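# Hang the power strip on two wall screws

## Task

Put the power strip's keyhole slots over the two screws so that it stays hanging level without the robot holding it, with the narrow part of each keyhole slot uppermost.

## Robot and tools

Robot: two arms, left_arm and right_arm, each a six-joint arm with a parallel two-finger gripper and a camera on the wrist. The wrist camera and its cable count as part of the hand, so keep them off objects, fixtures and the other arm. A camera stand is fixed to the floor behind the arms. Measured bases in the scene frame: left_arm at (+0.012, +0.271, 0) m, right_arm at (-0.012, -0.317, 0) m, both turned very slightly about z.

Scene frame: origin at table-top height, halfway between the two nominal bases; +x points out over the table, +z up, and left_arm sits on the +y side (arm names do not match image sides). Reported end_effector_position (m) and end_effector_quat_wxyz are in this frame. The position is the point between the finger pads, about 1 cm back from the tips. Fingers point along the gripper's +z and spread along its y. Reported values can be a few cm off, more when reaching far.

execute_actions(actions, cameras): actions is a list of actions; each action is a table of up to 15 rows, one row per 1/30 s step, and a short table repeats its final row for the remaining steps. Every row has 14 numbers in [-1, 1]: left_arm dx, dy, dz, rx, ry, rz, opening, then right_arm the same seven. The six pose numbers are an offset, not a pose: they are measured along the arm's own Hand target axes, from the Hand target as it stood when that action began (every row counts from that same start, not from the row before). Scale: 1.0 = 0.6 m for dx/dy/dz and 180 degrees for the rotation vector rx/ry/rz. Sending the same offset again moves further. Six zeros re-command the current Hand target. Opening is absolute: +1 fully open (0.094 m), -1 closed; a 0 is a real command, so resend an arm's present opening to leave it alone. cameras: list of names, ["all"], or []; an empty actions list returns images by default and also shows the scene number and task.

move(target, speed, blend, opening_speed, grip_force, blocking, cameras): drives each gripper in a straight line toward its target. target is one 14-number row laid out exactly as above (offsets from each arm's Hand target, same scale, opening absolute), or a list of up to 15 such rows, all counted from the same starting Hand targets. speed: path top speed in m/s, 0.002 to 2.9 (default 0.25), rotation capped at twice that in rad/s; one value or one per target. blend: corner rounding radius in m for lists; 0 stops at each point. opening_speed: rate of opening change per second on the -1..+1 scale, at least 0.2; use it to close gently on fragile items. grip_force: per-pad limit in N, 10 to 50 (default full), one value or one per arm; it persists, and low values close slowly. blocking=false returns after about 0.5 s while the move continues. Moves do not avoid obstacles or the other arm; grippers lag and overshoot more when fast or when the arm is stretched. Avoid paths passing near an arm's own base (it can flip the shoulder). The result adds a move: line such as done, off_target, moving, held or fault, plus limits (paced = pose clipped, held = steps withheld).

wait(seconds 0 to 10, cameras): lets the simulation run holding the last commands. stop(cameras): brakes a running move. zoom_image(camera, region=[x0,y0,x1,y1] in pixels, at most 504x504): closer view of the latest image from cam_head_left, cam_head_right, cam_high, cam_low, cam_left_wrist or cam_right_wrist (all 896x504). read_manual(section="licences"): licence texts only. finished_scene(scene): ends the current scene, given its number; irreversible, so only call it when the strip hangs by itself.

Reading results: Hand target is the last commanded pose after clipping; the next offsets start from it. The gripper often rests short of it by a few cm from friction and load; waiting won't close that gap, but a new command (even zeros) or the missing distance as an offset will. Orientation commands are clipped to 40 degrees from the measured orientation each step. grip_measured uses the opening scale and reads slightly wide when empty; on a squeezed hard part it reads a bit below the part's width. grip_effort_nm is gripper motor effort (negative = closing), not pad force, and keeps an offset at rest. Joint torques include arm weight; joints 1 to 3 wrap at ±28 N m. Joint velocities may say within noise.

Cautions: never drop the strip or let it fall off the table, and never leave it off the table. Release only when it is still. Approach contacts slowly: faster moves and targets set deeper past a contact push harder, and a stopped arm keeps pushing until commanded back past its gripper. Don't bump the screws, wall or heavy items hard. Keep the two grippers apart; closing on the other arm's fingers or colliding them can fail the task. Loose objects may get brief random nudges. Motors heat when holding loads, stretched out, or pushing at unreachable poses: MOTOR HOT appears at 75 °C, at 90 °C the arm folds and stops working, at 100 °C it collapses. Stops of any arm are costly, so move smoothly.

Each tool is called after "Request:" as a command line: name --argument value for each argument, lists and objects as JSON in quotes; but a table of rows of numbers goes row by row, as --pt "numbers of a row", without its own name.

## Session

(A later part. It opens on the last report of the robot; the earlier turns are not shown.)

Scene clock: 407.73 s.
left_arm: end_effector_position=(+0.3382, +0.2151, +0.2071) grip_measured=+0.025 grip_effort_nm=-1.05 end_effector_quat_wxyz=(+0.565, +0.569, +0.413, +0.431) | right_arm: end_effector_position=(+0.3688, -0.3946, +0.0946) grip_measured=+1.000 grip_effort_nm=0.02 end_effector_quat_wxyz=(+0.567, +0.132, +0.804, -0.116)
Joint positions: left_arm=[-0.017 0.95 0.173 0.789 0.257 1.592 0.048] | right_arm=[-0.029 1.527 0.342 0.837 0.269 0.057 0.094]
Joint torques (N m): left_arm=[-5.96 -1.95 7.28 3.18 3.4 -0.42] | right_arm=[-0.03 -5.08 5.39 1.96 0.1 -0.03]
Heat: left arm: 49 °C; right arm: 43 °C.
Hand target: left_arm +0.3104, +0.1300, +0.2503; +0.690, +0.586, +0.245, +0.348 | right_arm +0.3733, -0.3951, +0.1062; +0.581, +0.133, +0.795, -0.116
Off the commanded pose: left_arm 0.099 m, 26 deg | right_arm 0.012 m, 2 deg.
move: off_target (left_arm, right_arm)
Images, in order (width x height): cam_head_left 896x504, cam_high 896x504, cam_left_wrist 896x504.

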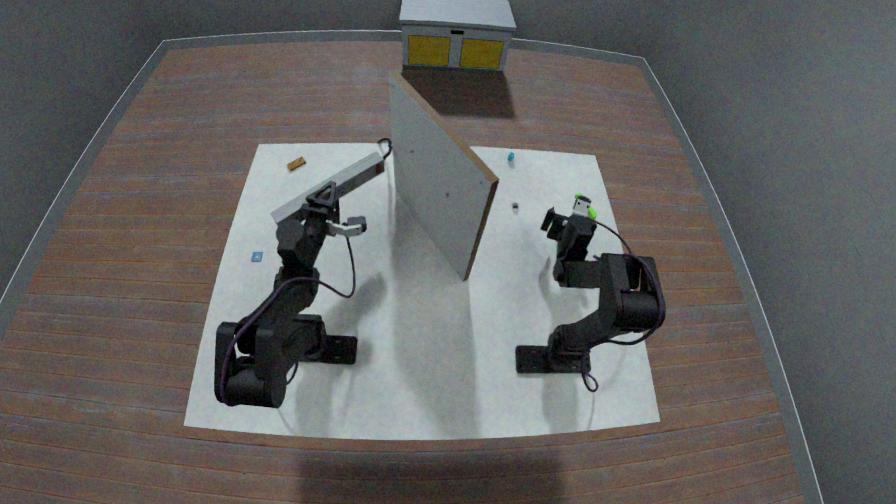

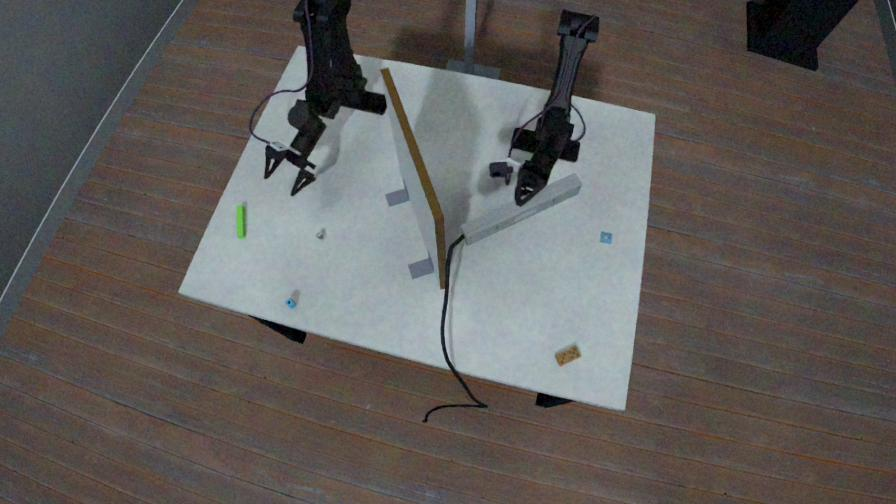

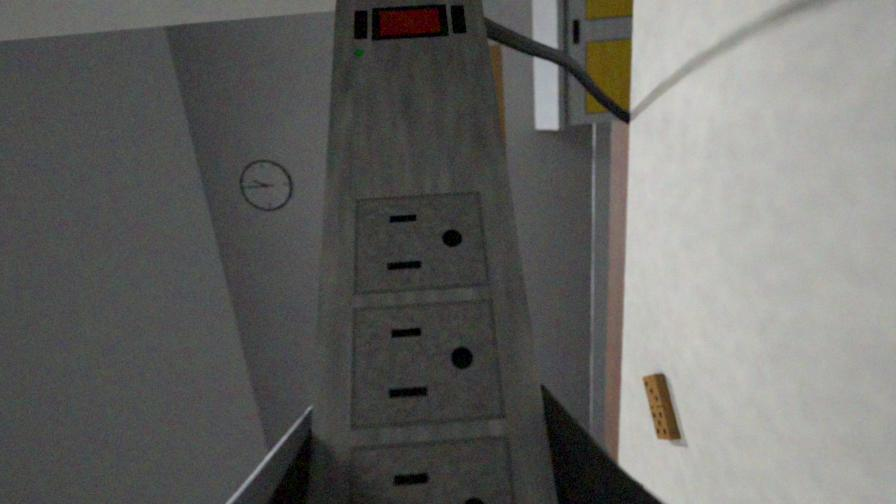

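Request:
zoom_image --camera "cam_high" --region '[380, 140, 600, 430]'

Request:
zoom_image --camera "cam_head_left" --region '[220, 60, 520, 300]'

Request:
execute_actions --actions '[]' --cameras '["cam_low", "cam_head_right"]'

Scaled by 1.738.

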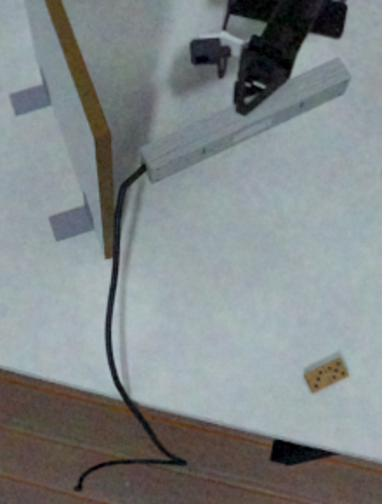

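Scaled by 1.680.

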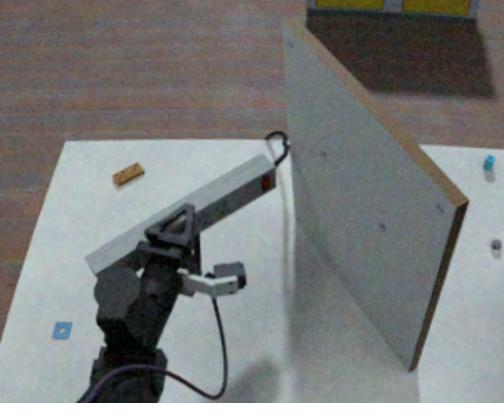

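Scene clock: 425.87 s.
left_arm: end_effector_position=(+0.3382, +0.2151, +0.2072) grip_measured=+0.025 grip_effort_nm=-1.05 end_effector_quat_wxyz=(+0.565, +0.569, +0.413, +0.431) | right_arm: end_effector_position=(+0.3688, -0.3946, +0.0946) grip_measured=+1.000 grip_effort_nm=0.02 end_effector_quat_wxyz=(+0.567, +0.132, +0.804, -0.116)
Joint positions: left_arm=[-0.017 0.95 0.173 0.789 0.257 1.592 0.048] | right_arm=[-0.029 1.527 0.342 0.837 0.269 0.057 0.094]
Joint velocities: within noise
Joint torques (N m): left_arm=[-5.9 -2 7.31 3.18 3.4 -0.42] | right_arm=[0.02 -5.19 5.42 1.97 0.11 0.03]
Heat: left arm: 48 °C; right arm: 43 °C.
Hand target: left_arm +0.3104, +0.1300, +0.2503; +0.690, +0.586, +0.245, +0.348 | right_arm +0.3733, -0.3951, +0.1062; +0.581, +0.133, +0.795, -0.116
Tool commands: left_gripper/opening=-0.3 right_gripper/opening=+1.0
Off the commanded pose: left_arm 0.099 m, 26 deg | right_arm 0.012 m, 2 deg.
Images, in order (width x height): cam_head_right 896x504, cam_low 896x504.

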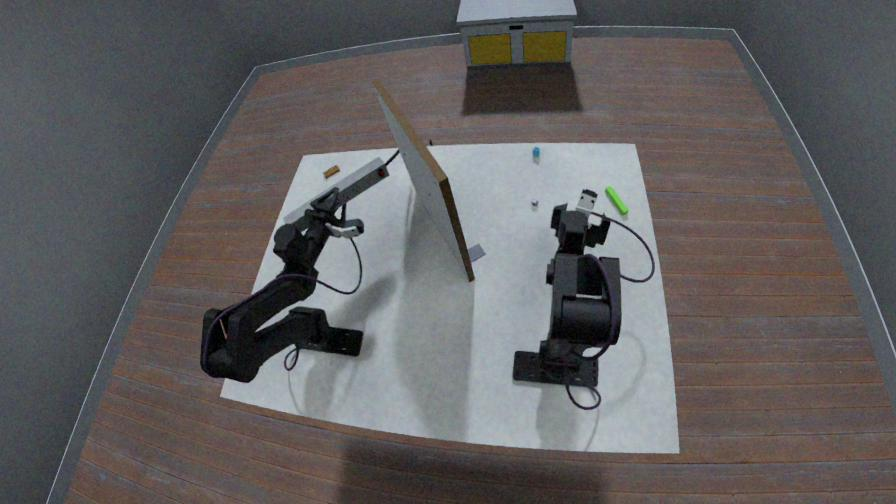

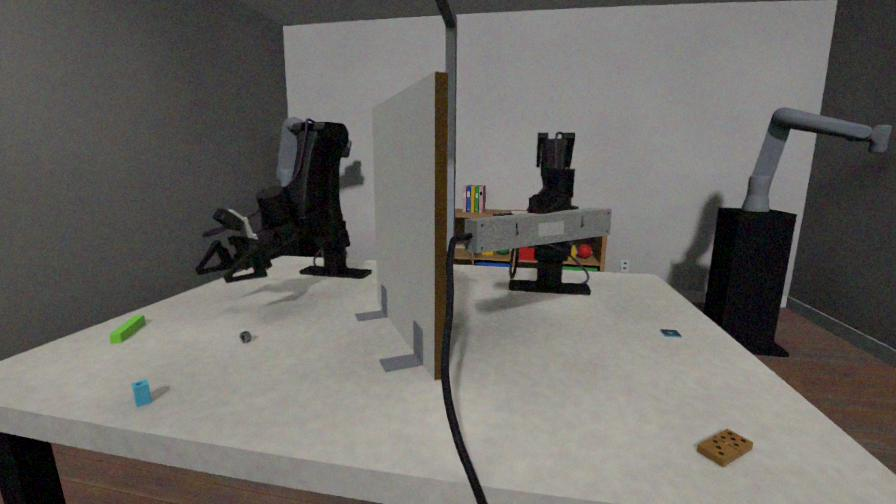

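Request:
move --pt "0.2195 0 -0.076 0 0 0 -0.3 0 0 0 0 0 0 1" --pt "0.164 -0.014 0.0125 -0.0064 -0.0513 -0.0331 -0.3 0 0 0 0 0 0 1" --cameras '["cam_left_wrist","cam_high","cam_head_left"]' --speed 0.15

Scene clock: 453.67 s.
left_arm: end_effector_position=(+0.3930, +0.2501, +0.2254) grip_measured=+0.025 grip_effort_nm=-1.05 end_effector_quat_wxyz=(+0.698, +0.565, +0.324, +0.298) | right_arm: end_effector_position=(+0.3688, -0.3946, +0.0946) grip_measured=+1.000 grip_effort_nm=0.02 end_effector_quat_wxyz=(+0.567, +0.132, +0.804, -0.116)
Joint positions: left_arm=[0.361 1.633 0.457 1.449 0.972 1.226 0.048] | right_arm=[-0.029 1.527 0.342 0.837 0.269 0.057 0.094]
Joint torques (N m): left_arm=[-5.93 -4.37 8.17 2.36 1.2 -0.31] | right_arm=[-0.08 -5.07 5.42 1.96 0.1 -0.02]
Heat: left arm: 49 °C; right arm: 43 °C.
Hand target: left_arm +0.3804, +0.2001, +0.2503; +0.730, +0.591, +0.216, +0.266 | right_arm +0.3733, -0.3951, +0.1062; +0.581, +0.133, +0.795, -0.116
Off the commanded pose: left_arm 0.057 m, 14 deg | right_arm 0.012 m, 2 deg.
joint sent to its limit (left arm) — joint 4 (wrist pitch), upper limit. The joint targets are off in position, not in orientation.
move: off_target (left_arm, right_arm)
Images, in order (width x height): cam_head_left 896x504, cam_high 896x504, cam_left_wrist 896x504.

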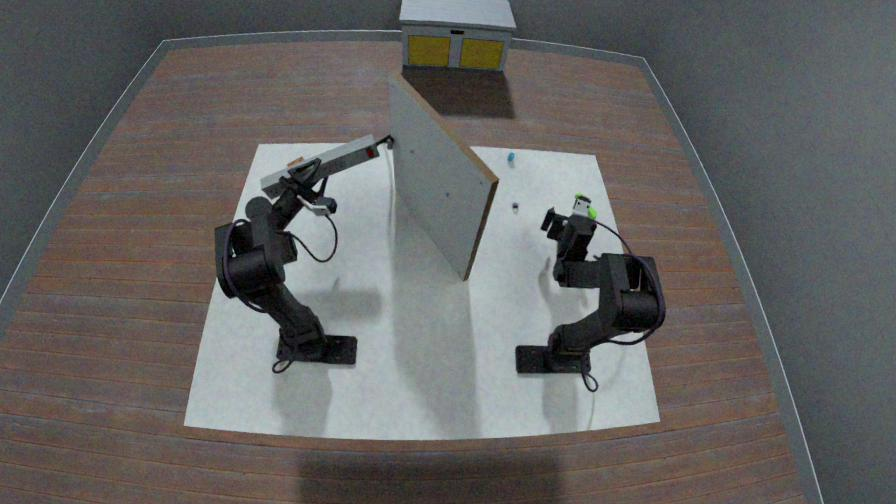

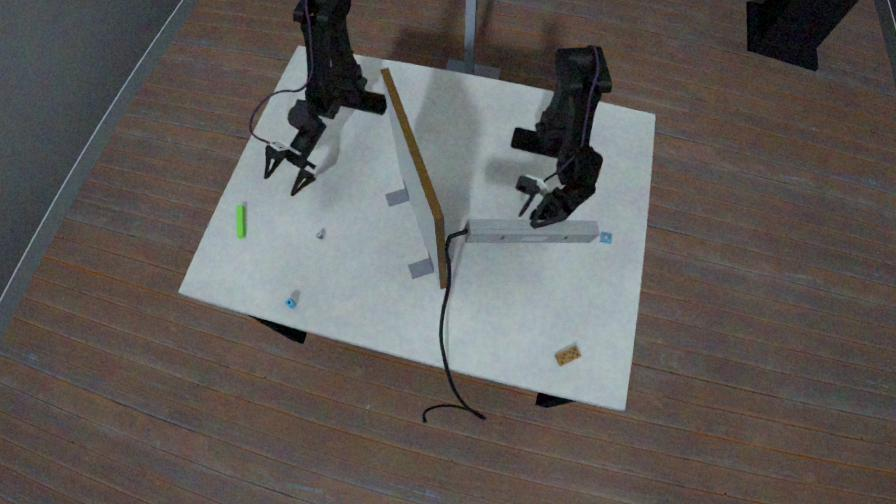

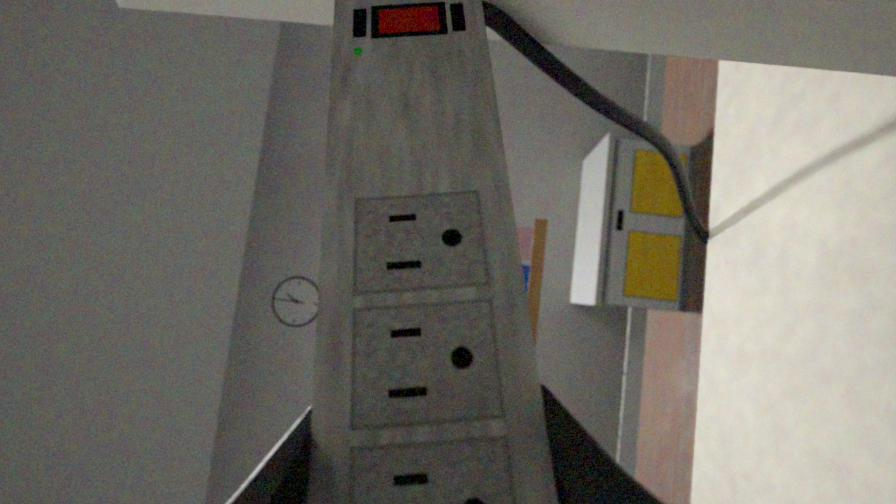

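Request:
move --pt "0.133 0.022 -0.104 0 0 0 -0.3 0 0 0 0 0 0 1" --pt "0.146 -0.083 -0.248 0.526 0.245 -0.198 -0.3 0 0 0 0 0 0 1" --cameras '["cam_left_wrist","cam_high","cam_low"]' --speed 0.2 --blend 0.04

Scene clock: 490.50 s.
left_arm: end_effector_position=(+0.3993, +0.3517, +0.1794) grip_measured=+0.025 grip_effort_nm=-1.05 end_effector_quat_wxyz=(+0.086, +0.696, +0.712, +0.045) | right_arm: end_effector_position=(+0.3688, -0.3946, +0.0946) grip_measured=+1.000 grip_effort_nm=0.02 end_effector_quat_wxyz=(+0.567, +0.132, +0.804, -0.116)
Joint positions: left_arm=[0.266 1.912 1.905 -1.396 0.1 1.788 0.048] | right_arm=[-0.029 1.527 0.342 0.837 0.269 0.057 0.094]
Joint torques (N m): left_arm=[-0.35 -6.79 7.91 -1.3 -1.04 0.46] | right_arm=[-0.13 -5.05 5.48 1.97 0.07 0.03]
Heat: left arm: 47 °C; right arm: 43 °C.
Hand target: left_arm +0.3604, +0.3600, +0.1707; +0.000, +0.708, +0.707, +0.000 | right_arm +0.3733, -0.3951, +0.1062; +0.581, +0.133, +0.795, -0.116
Off the commanded pose: left_arm 0.041 m, 11 deg | right_arm 0.012 m, 2 deg.
move: off_target (left_arm, right_arm)
Images, in order (width x height): cam_high 896x504, cam_low 896x504, cam_left_wrist 896x504.

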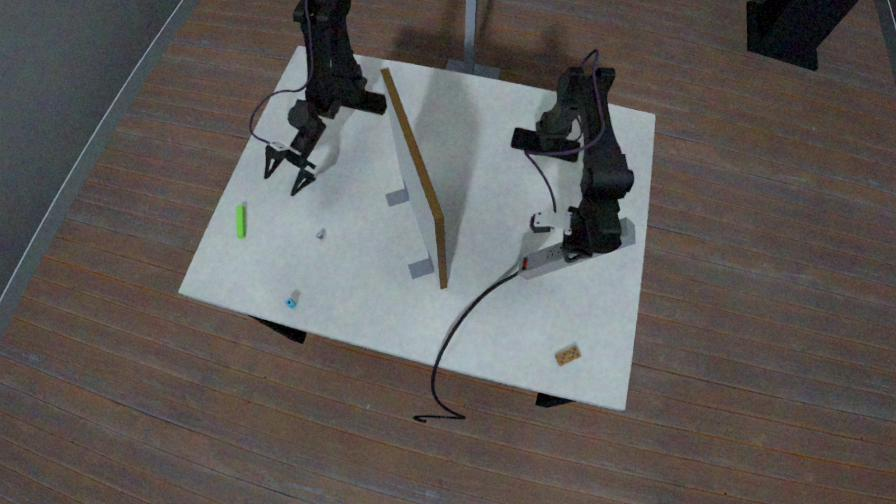

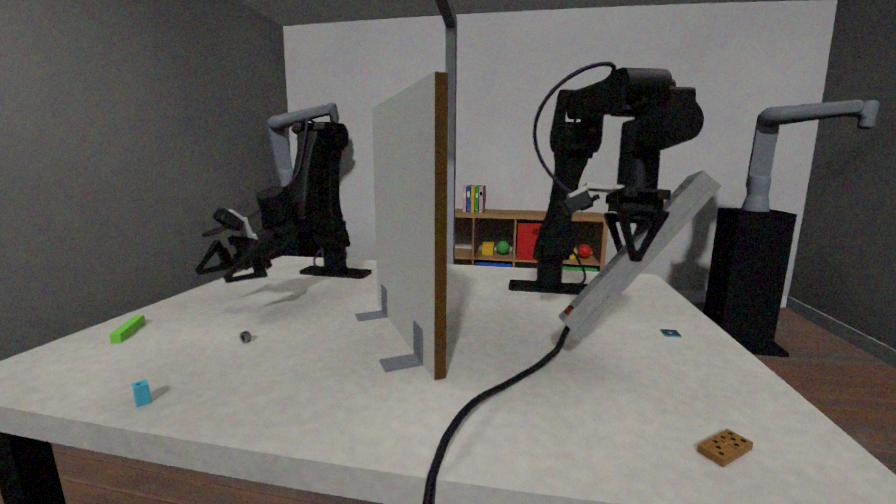

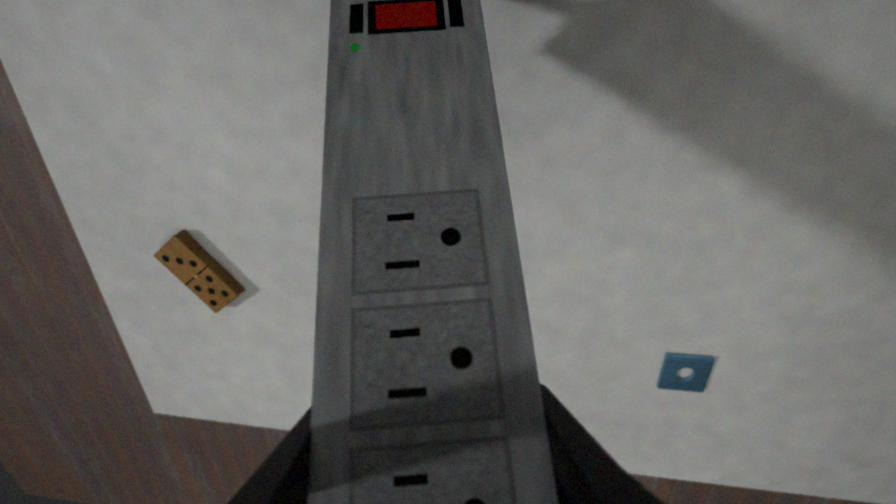

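Request:
move --target '[0,0.05,0.255,0,0,0,-0.3,0,0,0,0,0,0,1]' --cameras '["cam_left_wrist","cam_high","cam_low"]' --speed 0.07

Scene clock: 498.97 s.
left_arm: end_effector_position=(+0.4072, +0.3683, +0.0313) grip_measured=+0.025 grip_effort_nm=-1.05 end_effector_quat_wxyz=(+0.035, +0.680, +0.732, +0.026) | right_arm: end_effector_position=(+0.3688, -0.3946, +0.0946) grip_measured=+1.000 grip_effort_nm=0.02 end_effector_quat_wxyz=(+0.567, +0.132, +0.804, -0.116)
Joint positions: left_arm=[0.27 2.063 1.54 -0.967 0.031 1.748 0.048] | right_arm=[-0.029 1.527 0.342 0.837 0.269 0.057 0.094]
Joint torques (N m): left_arm=[-1.35 -7.53 4.59 -0.26 -0.33 0.65] | right_arm=[-0.02 -5.08 5.46 1.98 0.09 -0.01]
Heat: left arm: 44 °C; right arm: 43 °C.
Hand target: left_arm +0.3905, +0.3600, +0.0177; +0.000, +0.708, +0.707, +0.000 | right_arm +0.3733, -0.3951, +0.1062; +0.581, +0.133, +0.795, -0.116
Off the commanded pose: left_arm 0.023 m, 7 deg | right_arm 0.012 m, 2 deg.
move: off_target (left_arm, right_arm)
Images, in order (width x height): cam_high 896x504, cam_low 896x504, cam_left_wrist 896x504.

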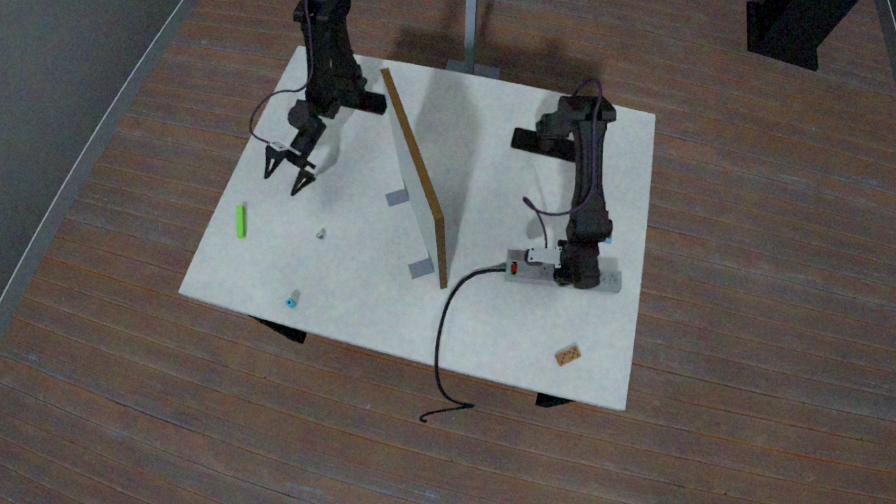

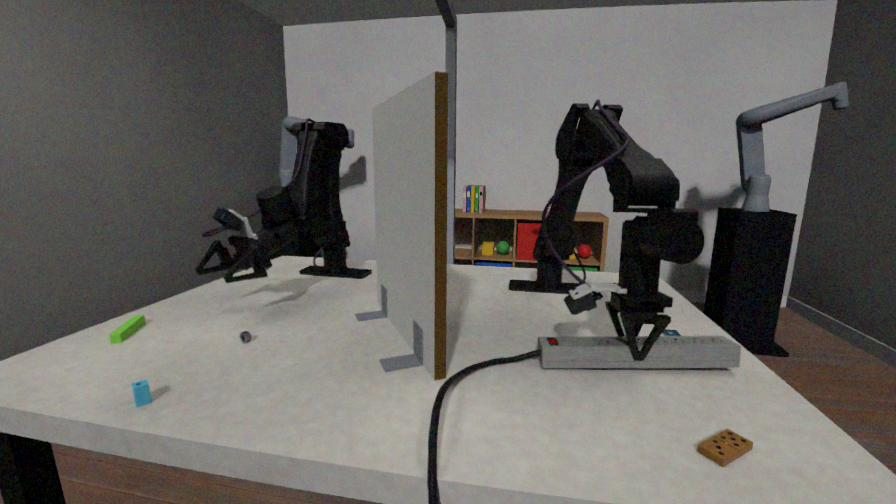

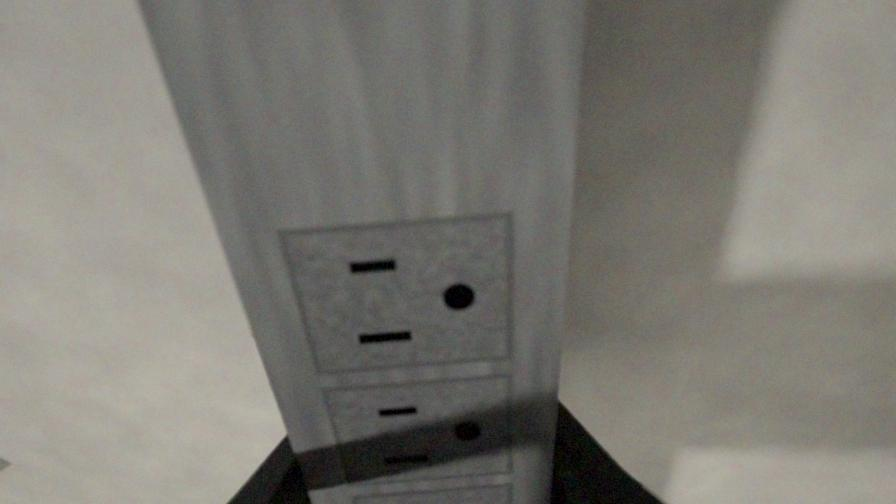

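Request:
move --target '[-0.15,-0.25,-0.02,0,0,0,-0.3,0,0,0,0,0,0,1]' --cameras '["cam_left_wrist","cam_high","cam_low"]' --speed 0.08

Scene clock: 510.10 s.
left_arm: end_effector_position=(+0.2814, +0.2869, +0.0309) grip_measured=+0.025 grip_effort_nm=-1.05 end_effector_quat_wxyz=(+0.040, +0.656, +0.752, +0.052) | right_arm: end_effector_position=(+0.3688, -0.3946, +0.0946) grip_measured=+1.000 grip_effort_nm=0.02 end_effector_quat_wxyz=(+0.567, +0.132, +0.804, -0.116)
Joint positions: left_arm=[0.059 1.523 0.862 -0.78 -0.021 1.476 0.048] | right_arm=[-0.029 1.527 0.342 0.837 0.269 0.057 0.094]
Joint torques (N m): left_arm=[-2.37 -6.83 3.88 -1.06 0.25 1.14] | right_arm=[-0.02 -5.07 5.33 1.97 0.08 -0.01]
Heat: left arm: 42 °C; right arm: 43 °C.
Hand target: left_arm +0.2404, +0.2702, +0.0296; +0.000, +0.708, +0.707, +0.000 | right_arm +0.3733, -0.3951, +0.1062; +0.581, +0.133, +0.795, -0.116
Off the commanded pose: left_arm 0.044 m, 11 deg | right_arm 0.012 m, 2 deg.
move: off_target (left_arm, right_arm)
Images, in order (width x height): cam_high 896x504, cam_low 896x504, cam_left_wrist 896x504.

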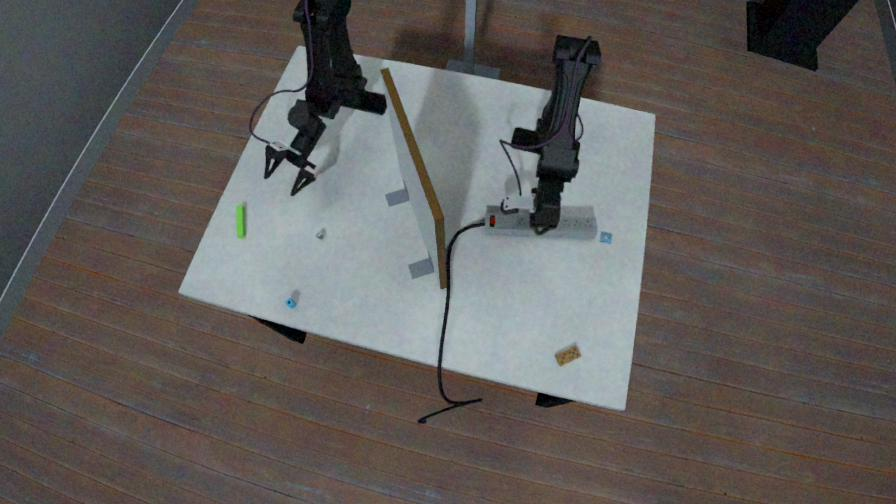

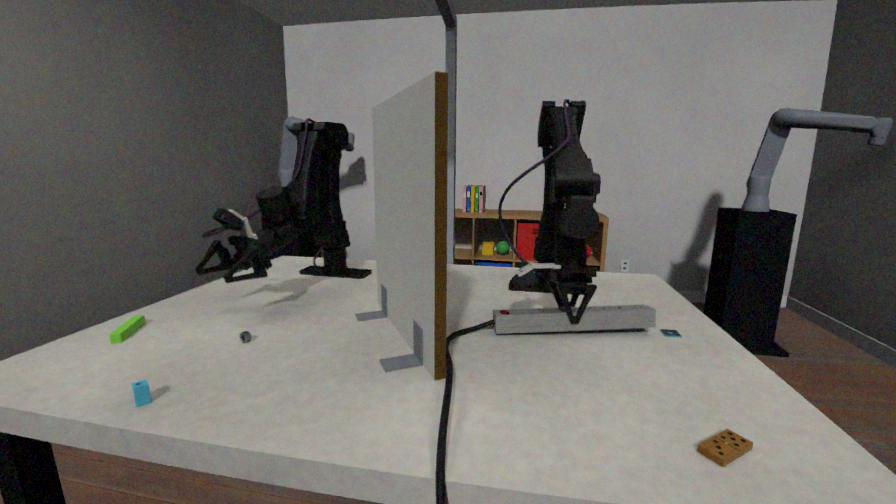

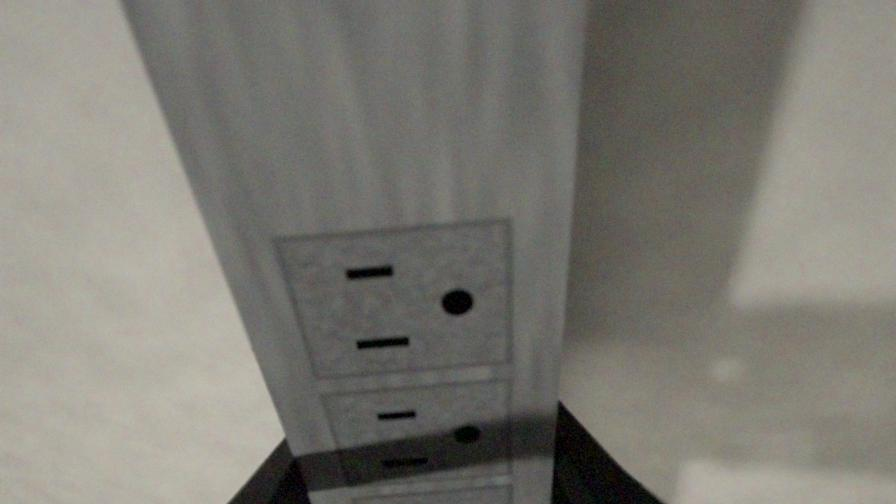

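Request:
move --target '[0.02,0.05,0,0,0,0,-0.2,0,0,0,0,0,0,1]' --cameras '[]' --speed 0.08

Request:
move --target '[0,0,0,0,0,0,0.8,0,0,0,0,0,0,1]' --cameras '["cam_high"]' --opening_speed 0.6

Request:
move --target '[0,0,-0.2,0,0,0,0.8,0,0,0,0,0,0,1]' --cameras '["all"]' --speed 0.2

Scene clock: 542.97 s.
left_arm: end_effector_position=(+0.2902, +0.2902, +0.0304) grip_measured=+0.025 grip_effort_nm=-1.05 end_effector_quat_wxyz=(+0.030, +0.657, +0.752, +0.043) | right_arm: end_effector_position=(+0.3688, -0.3946, +0.0946) grip_measured=+1.000 grip_effort_nm=0.02 end_effector_quat_wxyz=(+0.567, +0.132, +0.804, -0.116)
Joint positions: left_arm=[0.069 1.582 0.922 -0.807 -0.021 1.489 0.048] | right_arm=[-0.029 1.527 0.342 0.837 0.269 0.057 0.094]
Joint torques (N m): left_arm=[-0.44 -4.21 7.21 -0.79 0.24 1.43] | right_arm=[0.12 -5.18 5.31 1.96 0.1 0]
Heat: left arm: 39 °C; right arm: 43 °C.
Hand target: left_arm +0.2704, +0.2822, +0.0296; +0.000, +0.708, +0.707, +0.000 | right_arm +0.3733, -0.3951, +0.1062; +0.581, +0.133, +0.795, -0.116
Off the commanded pose: left_arm 0.021 m, 10 deg | right_arm 0.012 m, 2 deg.
move: off_target (left_arm, right_arm)
No camera images: "cameras" was empty.

Scene clock: 545.17 s.
left_arm: end_effector_position=(+0.2736, +0.2895, +0.0267) grip_measured=+0.799 grip_effort_nm=0.03 end_effector_quat_wxyz=(+0.003, +0.687, +0.726, +0.018) | right_arm: end_effector_position=(+0.3688, -0.3946, +0.0946) grip_measured=+1.000 grip_effort_nm=0.02 end_effector_quat_wxyz=(+0.567, +0.132, +0.804, -0.116)
Joint positions: left_arm=[0.069 1.593 0.922 -0.87 -0.021 1.567 0.085] | right_arm=[-0.029 1.527 0.342 0.837 0.269 0.057 0.094]
Joint torques (N m): left_arm=[-0.54 -4.49 7.35 -0.35 0.23 0.51] | right_arm=[-0.01 -5.19 5.45 1.96 0.08 -0.02]
Heat: left arm: 38 °C; right arm: 43 °C.
Hand target: left_arm +0.2704, +0.2822, +0.0296; +0.000, +0.708, +0.707, +0.000 | right_arm +0.3733, -0.3951, +0.1062; +0.581, +0.133, +0.795, -0.116
Off the commanded pose: left_arm 0.009 m, 4 deg | right_arm 0.012 m, 2 deg.
move: off_target (left_arm, right_arm)
Images, in order (width x height): cam_high 896x504.

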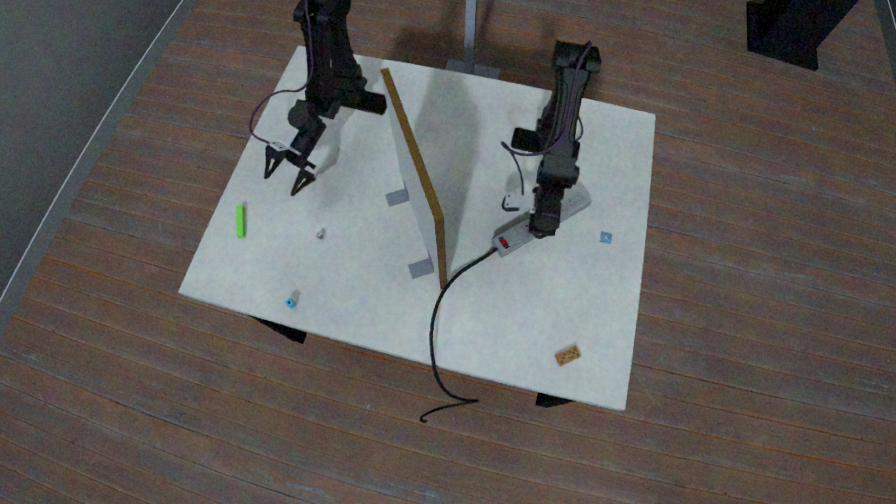

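Scene clock: 546.80 s.
left_arm: end_effector_position=(+0.2711, +0.2893, +0.1381) grip_measured=+0.799 grip_effort_nm=0.02 end_effector_quat_wxyz=(-0.014, +0.697, +0.717, +0.001) | right_arm: end_effector_position=(+0.3688, -0.3946, +0.0946) grip_measured=+1.000 grip_effort_nm=0.02 end_effector_quat_wxyz=(+0.567, +0.132, +0.804, -0.116)
Joint positions: left_arm=[0.069 1.541 1.325 -1.372 -0.021 1.594 0.085] | right_arm=[-0.029 1.527 0.342 0.837 0.269 0.057 0.094]
Joint torques (N m): left_arm=[-0.62 -6.38 8.18 -0.33 0.21 0.22] | right_arm=[-0.09 -5.12 5.44 1.98 0.1 -0.01]
Heat: left arm: 38 °C; right arm: 43 °C.
Hand target: left_arm +0.2703, +0.2821, +0.1496; +0.000, +0.708, +0.707, +0.000 | right_arm +0.3733, -0.3951, +0.1062; +0.581, +0.133, +0.795, -0.116
Off the commanded pose: left_arm 0.014 m, 2 deg | right_arm 0.012 m, 2 deg.
move: off_target (left_arm, right_arm)

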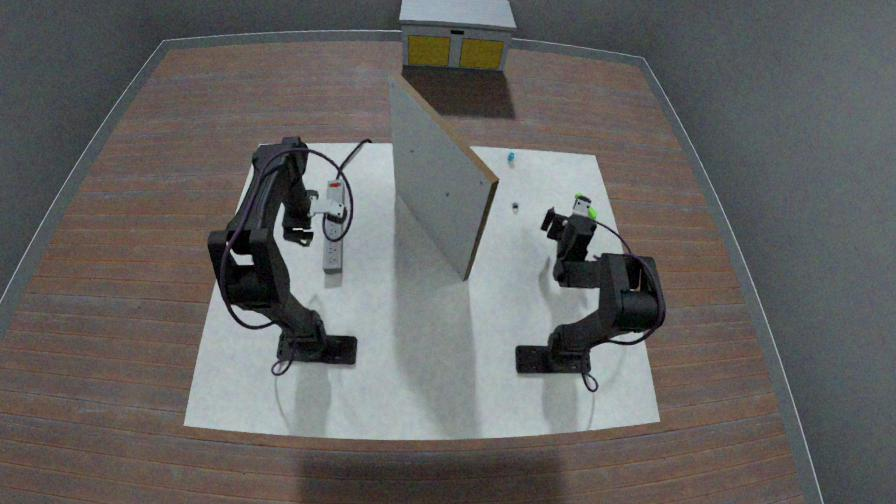

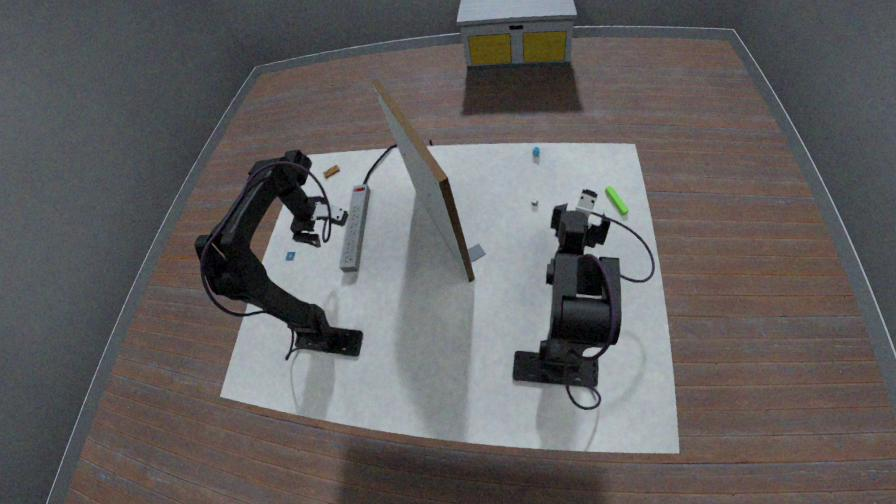

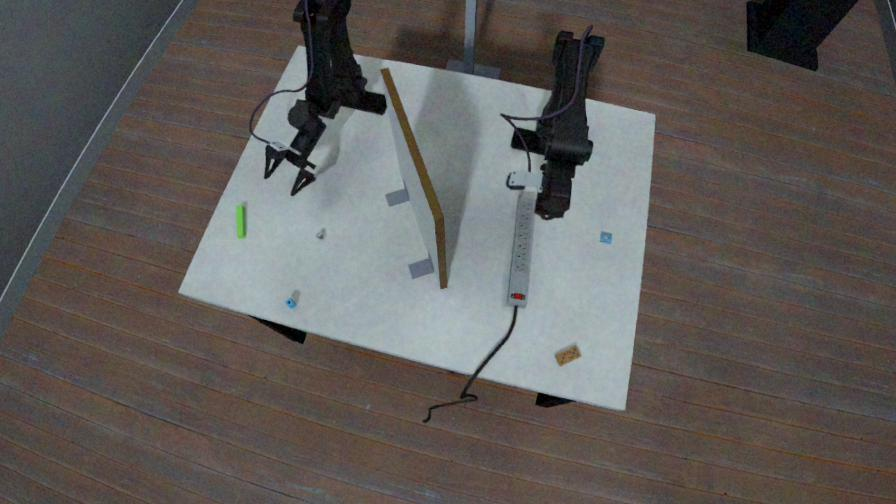

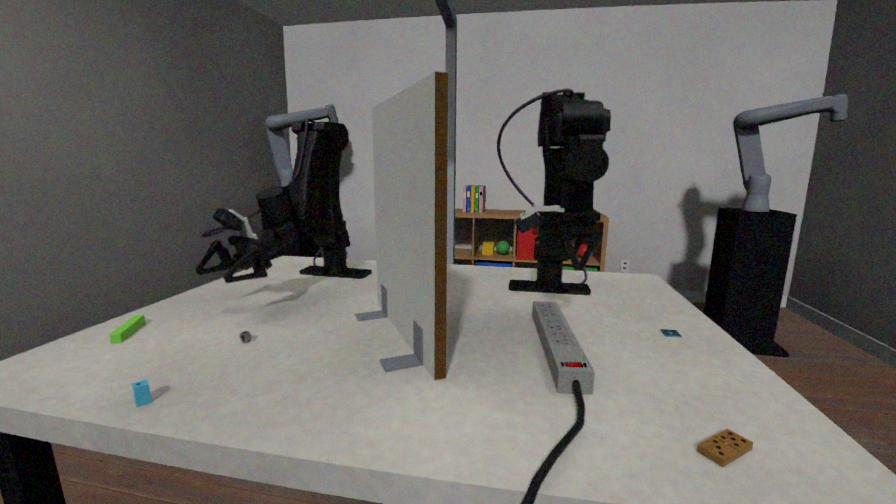

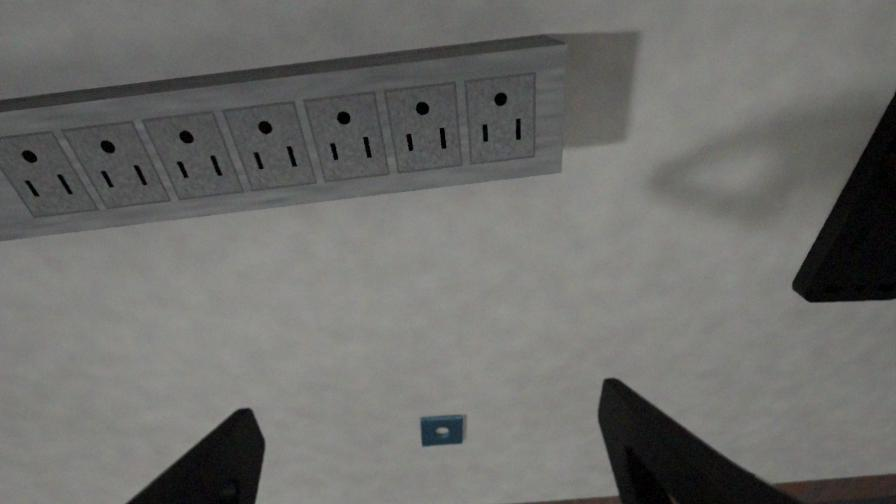

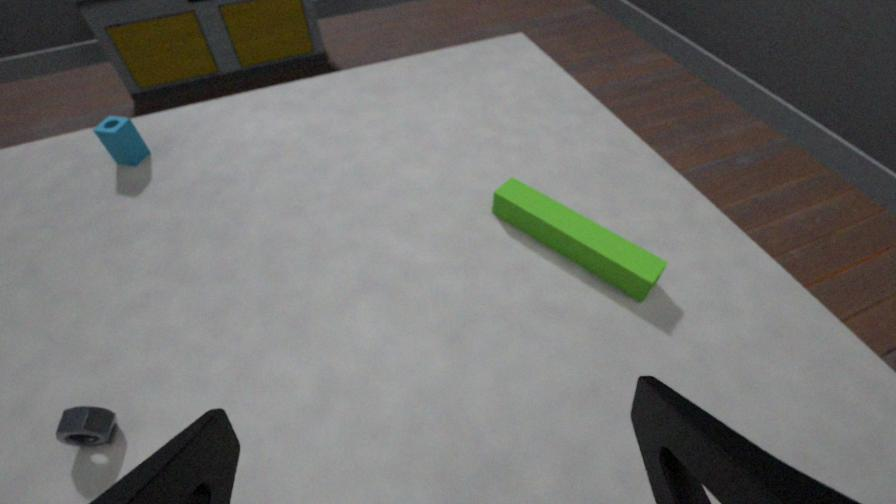

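Request:
move --target '[-0.053,0.167,0.0,0,0,-0.556,1,0,0,0,0,0,0,1]' --cameras '["cam_left_wrist","cam_high"]' --speed 0.35

Scene clock: 597.90 s.
left_arm: end_effector_position=(+0.3676, +0.2559, +0.1467) grip_measured=+0.999 grip_effort_nm=0.06 end_effector_quat_wxyz=(+0.003, -0.088, +0.996, +0.005) | right_arm: end_effector_position=(+0.3688, -0.3946, +0.0946) grip_measured=+1.000 grip_effort_nm=0.02 end_effector_quat_wxyz=(+0.567, +0.132, +0.804, -0.116)
Joint positions: left_arm=[-0.034 1.897 1.77 -1.44 -0.011 -0.227 0.094] | right_arm=[-0.029 1.527 0.342 0.837 0.269 0.057 0.094]
Joint torques (N m): left_arm=[-0.61 -6.64 8.8 -0.2 0.11 -0.1] | right_arm=[-0.02 -5.15 5.34 1.97 0.11 0]
Heat: left arm: 39 °C; right arm: 44 °C.
Hand target: left_arm +0.3705, +0.2502, +0.1497; +0.000, -0.087, +0.996, +0.000 | right_arm +0.3733, -0.3951, +0.1062; +0.581, +0.133, +0.795, -0.116
Off the commanded pose: left_arm 0.007 m, 1 deg | right_arm 0.012 m, 2 deg.
move: off_target (right_arm)
Images, in order (width x height): cam_high 896x504, cam_left_wrist 896x504.

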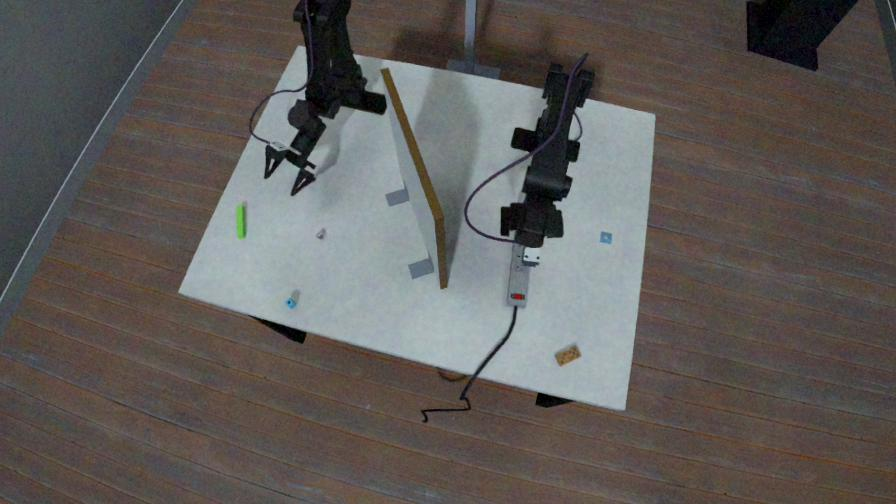

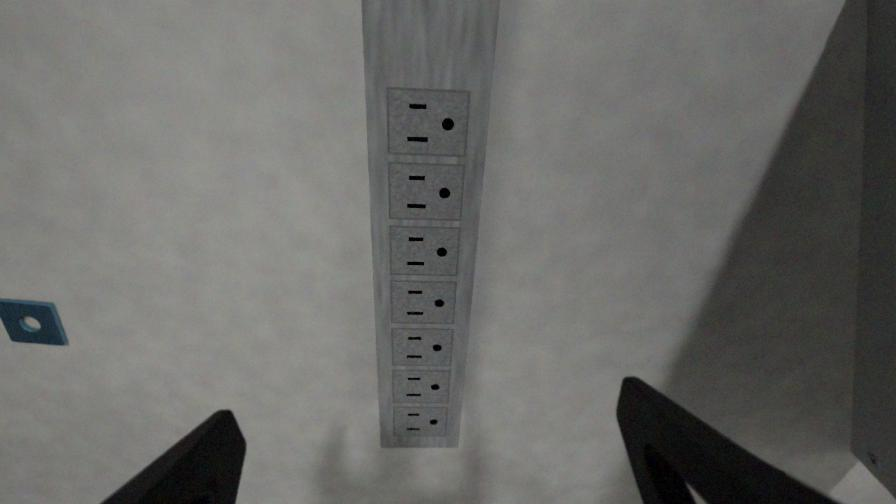

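Request:
move --pt "-0.0367 0.002 0.1 0 0 0.0295 1 0 0 0 0 0 0 1" --pt "-0.0367 0.002 0.205 0 0 0.0295 1 0 0 0 0 0 0 1" --cameras '["cam_left_wrist","cam_low"]' --speed '[0.2,0.1]' --blend '[0.02,0]'

Scene clock: 610.63 s.
left_arm: end_effector_position=(+0.3896, +0.2547, +0.0330) grip_measured=+0.999 grip_effort_nm=0.06 end_effector_quat_wxyz=(+0.000, -0.044, +0.999, +0.005) | right_arm: end_effector_position=(+0.3688, -0.3946, +0.0946) grip_measured=+1.000 grip_effort_nm=0.02 end_effector_quat_wxyz=(+0.567, +0.132, +0.804, -0.116)
Joint positions: left_arm=[-0.034 2.029 1.5 -1.043 -0.011 -0.139 0.094] | right_arm=[-0.029 1.527 0.342 0.837 0.269 0.057 0.094]
Joint torques (N m): left_arm=[0.62 -7.51 5.35 0.28 0.09 0.13] | right_arm=[-0.01 -5.14 5.46 1.98 0.06 0]
Heat: left arm: 38 °C; right arm: 44 °C.
Hand target: left_arm +0.3920, +0.2552, +0.0267; +0.000, -0.041, +0.999, +0.000 | right_arm +0.3733, -0.3951, +0.1062; +0.581, +0.133, +0.795, -0.116
Off the commanded pose: left_arm 0.007 m, 1 deg | right_arm 0.012 m, 2 deg.
move: off_target (right_arm)
Images, in order (width x height): cam_low 896x504, cam_left_wrist 896x504.

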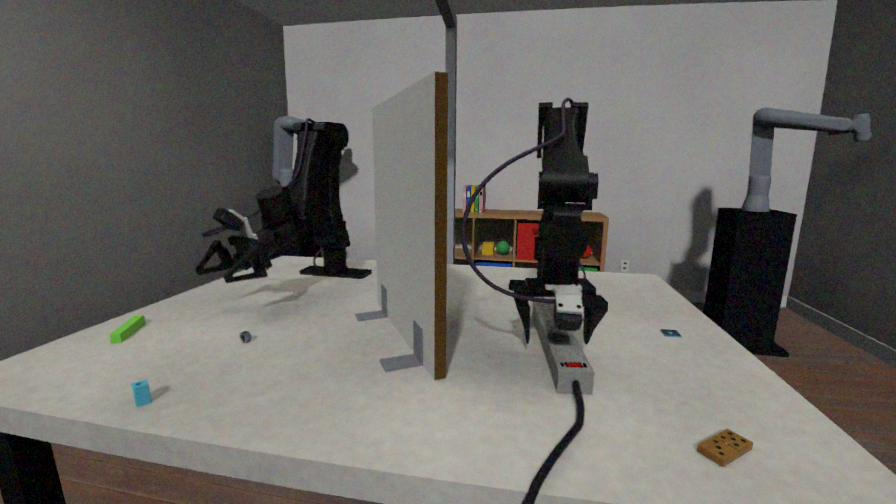

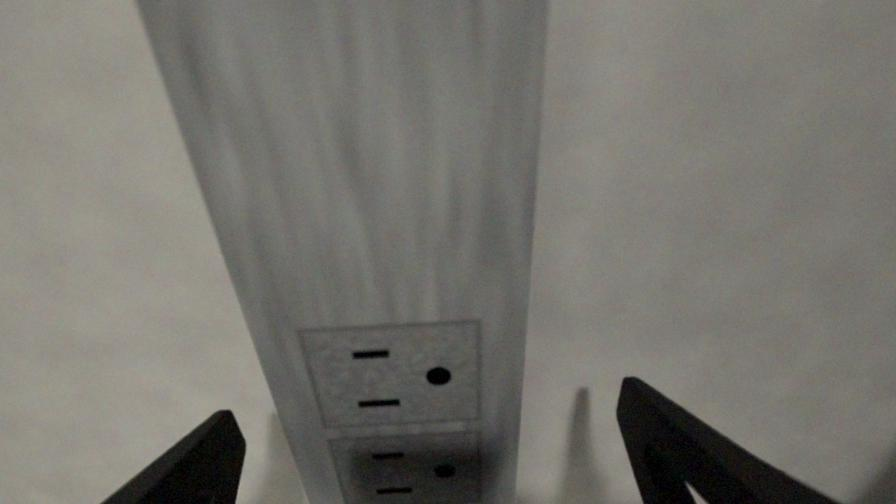

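Request:
move --target '[0,0.0093,0.033,0,0,0,1,0,0,0,0,0,0,1]' --cameras '["cam_left_wrist"]' --speed 0.05

Scene clock: 616.33 s.
left_arm: end_effector_position=(+0.3905, +0.2616, +0.0149) grip_measured=+0.999 grip_effort_nm=0.06 end_effector_quat_wxyz=(+0.002, -0.046, +0.999, +0.005) | right_arm: end_effector_position=(+0.3688, -0.3946, +0.0946) grip_measured=+1.000 grip_effort_nm=0.02 end_effector_quat_wxyz=(+0.567, +0.132, +0.804, -0.116)
Joint positions: left_arm=[-0.015 2.049 1.454 -0.972 -0.011 -0.124 0.094] | right_arm=[-0.029 1.527 0.342 0.837 0.269 0.057 0.094]
Joint torques (N m): left_arm=[0.49 -7.43 5.08 0.28 0.12 0.15] | right_arm=[-0.01 -5.11 5.41 1.94 0.1 0.03]
Heat: left arm: 38 °C; right arm: 44 °C.
Hand target: left_arm +0.3916, +0.2608, +0.0069; +0.000, -0.041, +0.999, +0.000 | right_arm +0.3733, -0.3951, +0.1062; +0.581, +0.133, +0.795, -0.116
Off the commanded pose: left_arm 0.008 m, 1 deg | right_arm 0.012 m, 2 deg.
move: off_target (right_arm)
Images, in order (width x height): cam_left_wrist 896x504.

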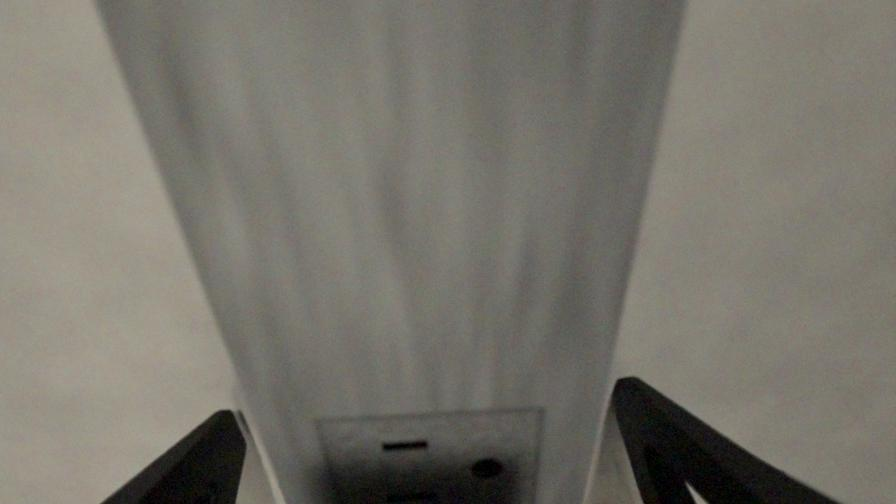

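Request:
move --target '[0,0,0,0,0,0,-0.4,0,0,0,0,0,0,1]' --cameras '["cam_left_wrist"]' --opening_speed 0.6

Scene clock: 622.60 s.
left_arm: end_effector_position=(+0.3909, +0.2605, +0.0149) grip_measured=+0.026 grip_effort_nm=-1.05 end_effector_quat_wxyz=(+0.003, -0.044, +0.999, +0.004) | right_arm: end_effector_position=(+0.3688, -0.3946, +0.0946) grip_measured=+1.000 grip_effort_nm=0.02 end_effector_quat_wxyz=(+0.567, +0.132, +0.804, -0.116)
Joint positions: left_arm=[-0.017 2.049 1.454 -0.971 -0.008 -0.122 0.048] | right_arm=[-0.029 1.527 0.342 0.837 0.269 0.057 0.094]
Joint torques (N m): left_arm=[0.53 -7.42 5.09 0.25 0.08 0.1] | right_arm=[-0.05 -5.03 5.35 1.97 0.09 0.01]
Heat: left arm: 38 °C; right arm: 44 °C.
Hand target: left_arm +0.3915, +0.2608, +0.0069; +0.000, -0.041, +0.999, +0.000 | right_arm +0.3733, -0.3951, +0.1062; +0.581, +0.133, +0.795, -0.116
Off the commanded pose: left_arm 0.008 m, 1 deg | right_arm 0.012 m, 2 deg.
move: off_target (right_arm)
Images, in order (width x height): cam_left_wrist 896x504.

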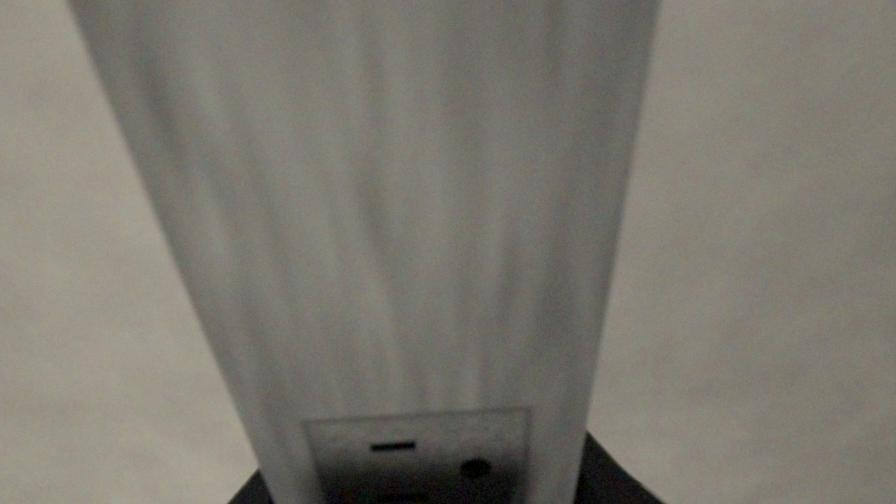

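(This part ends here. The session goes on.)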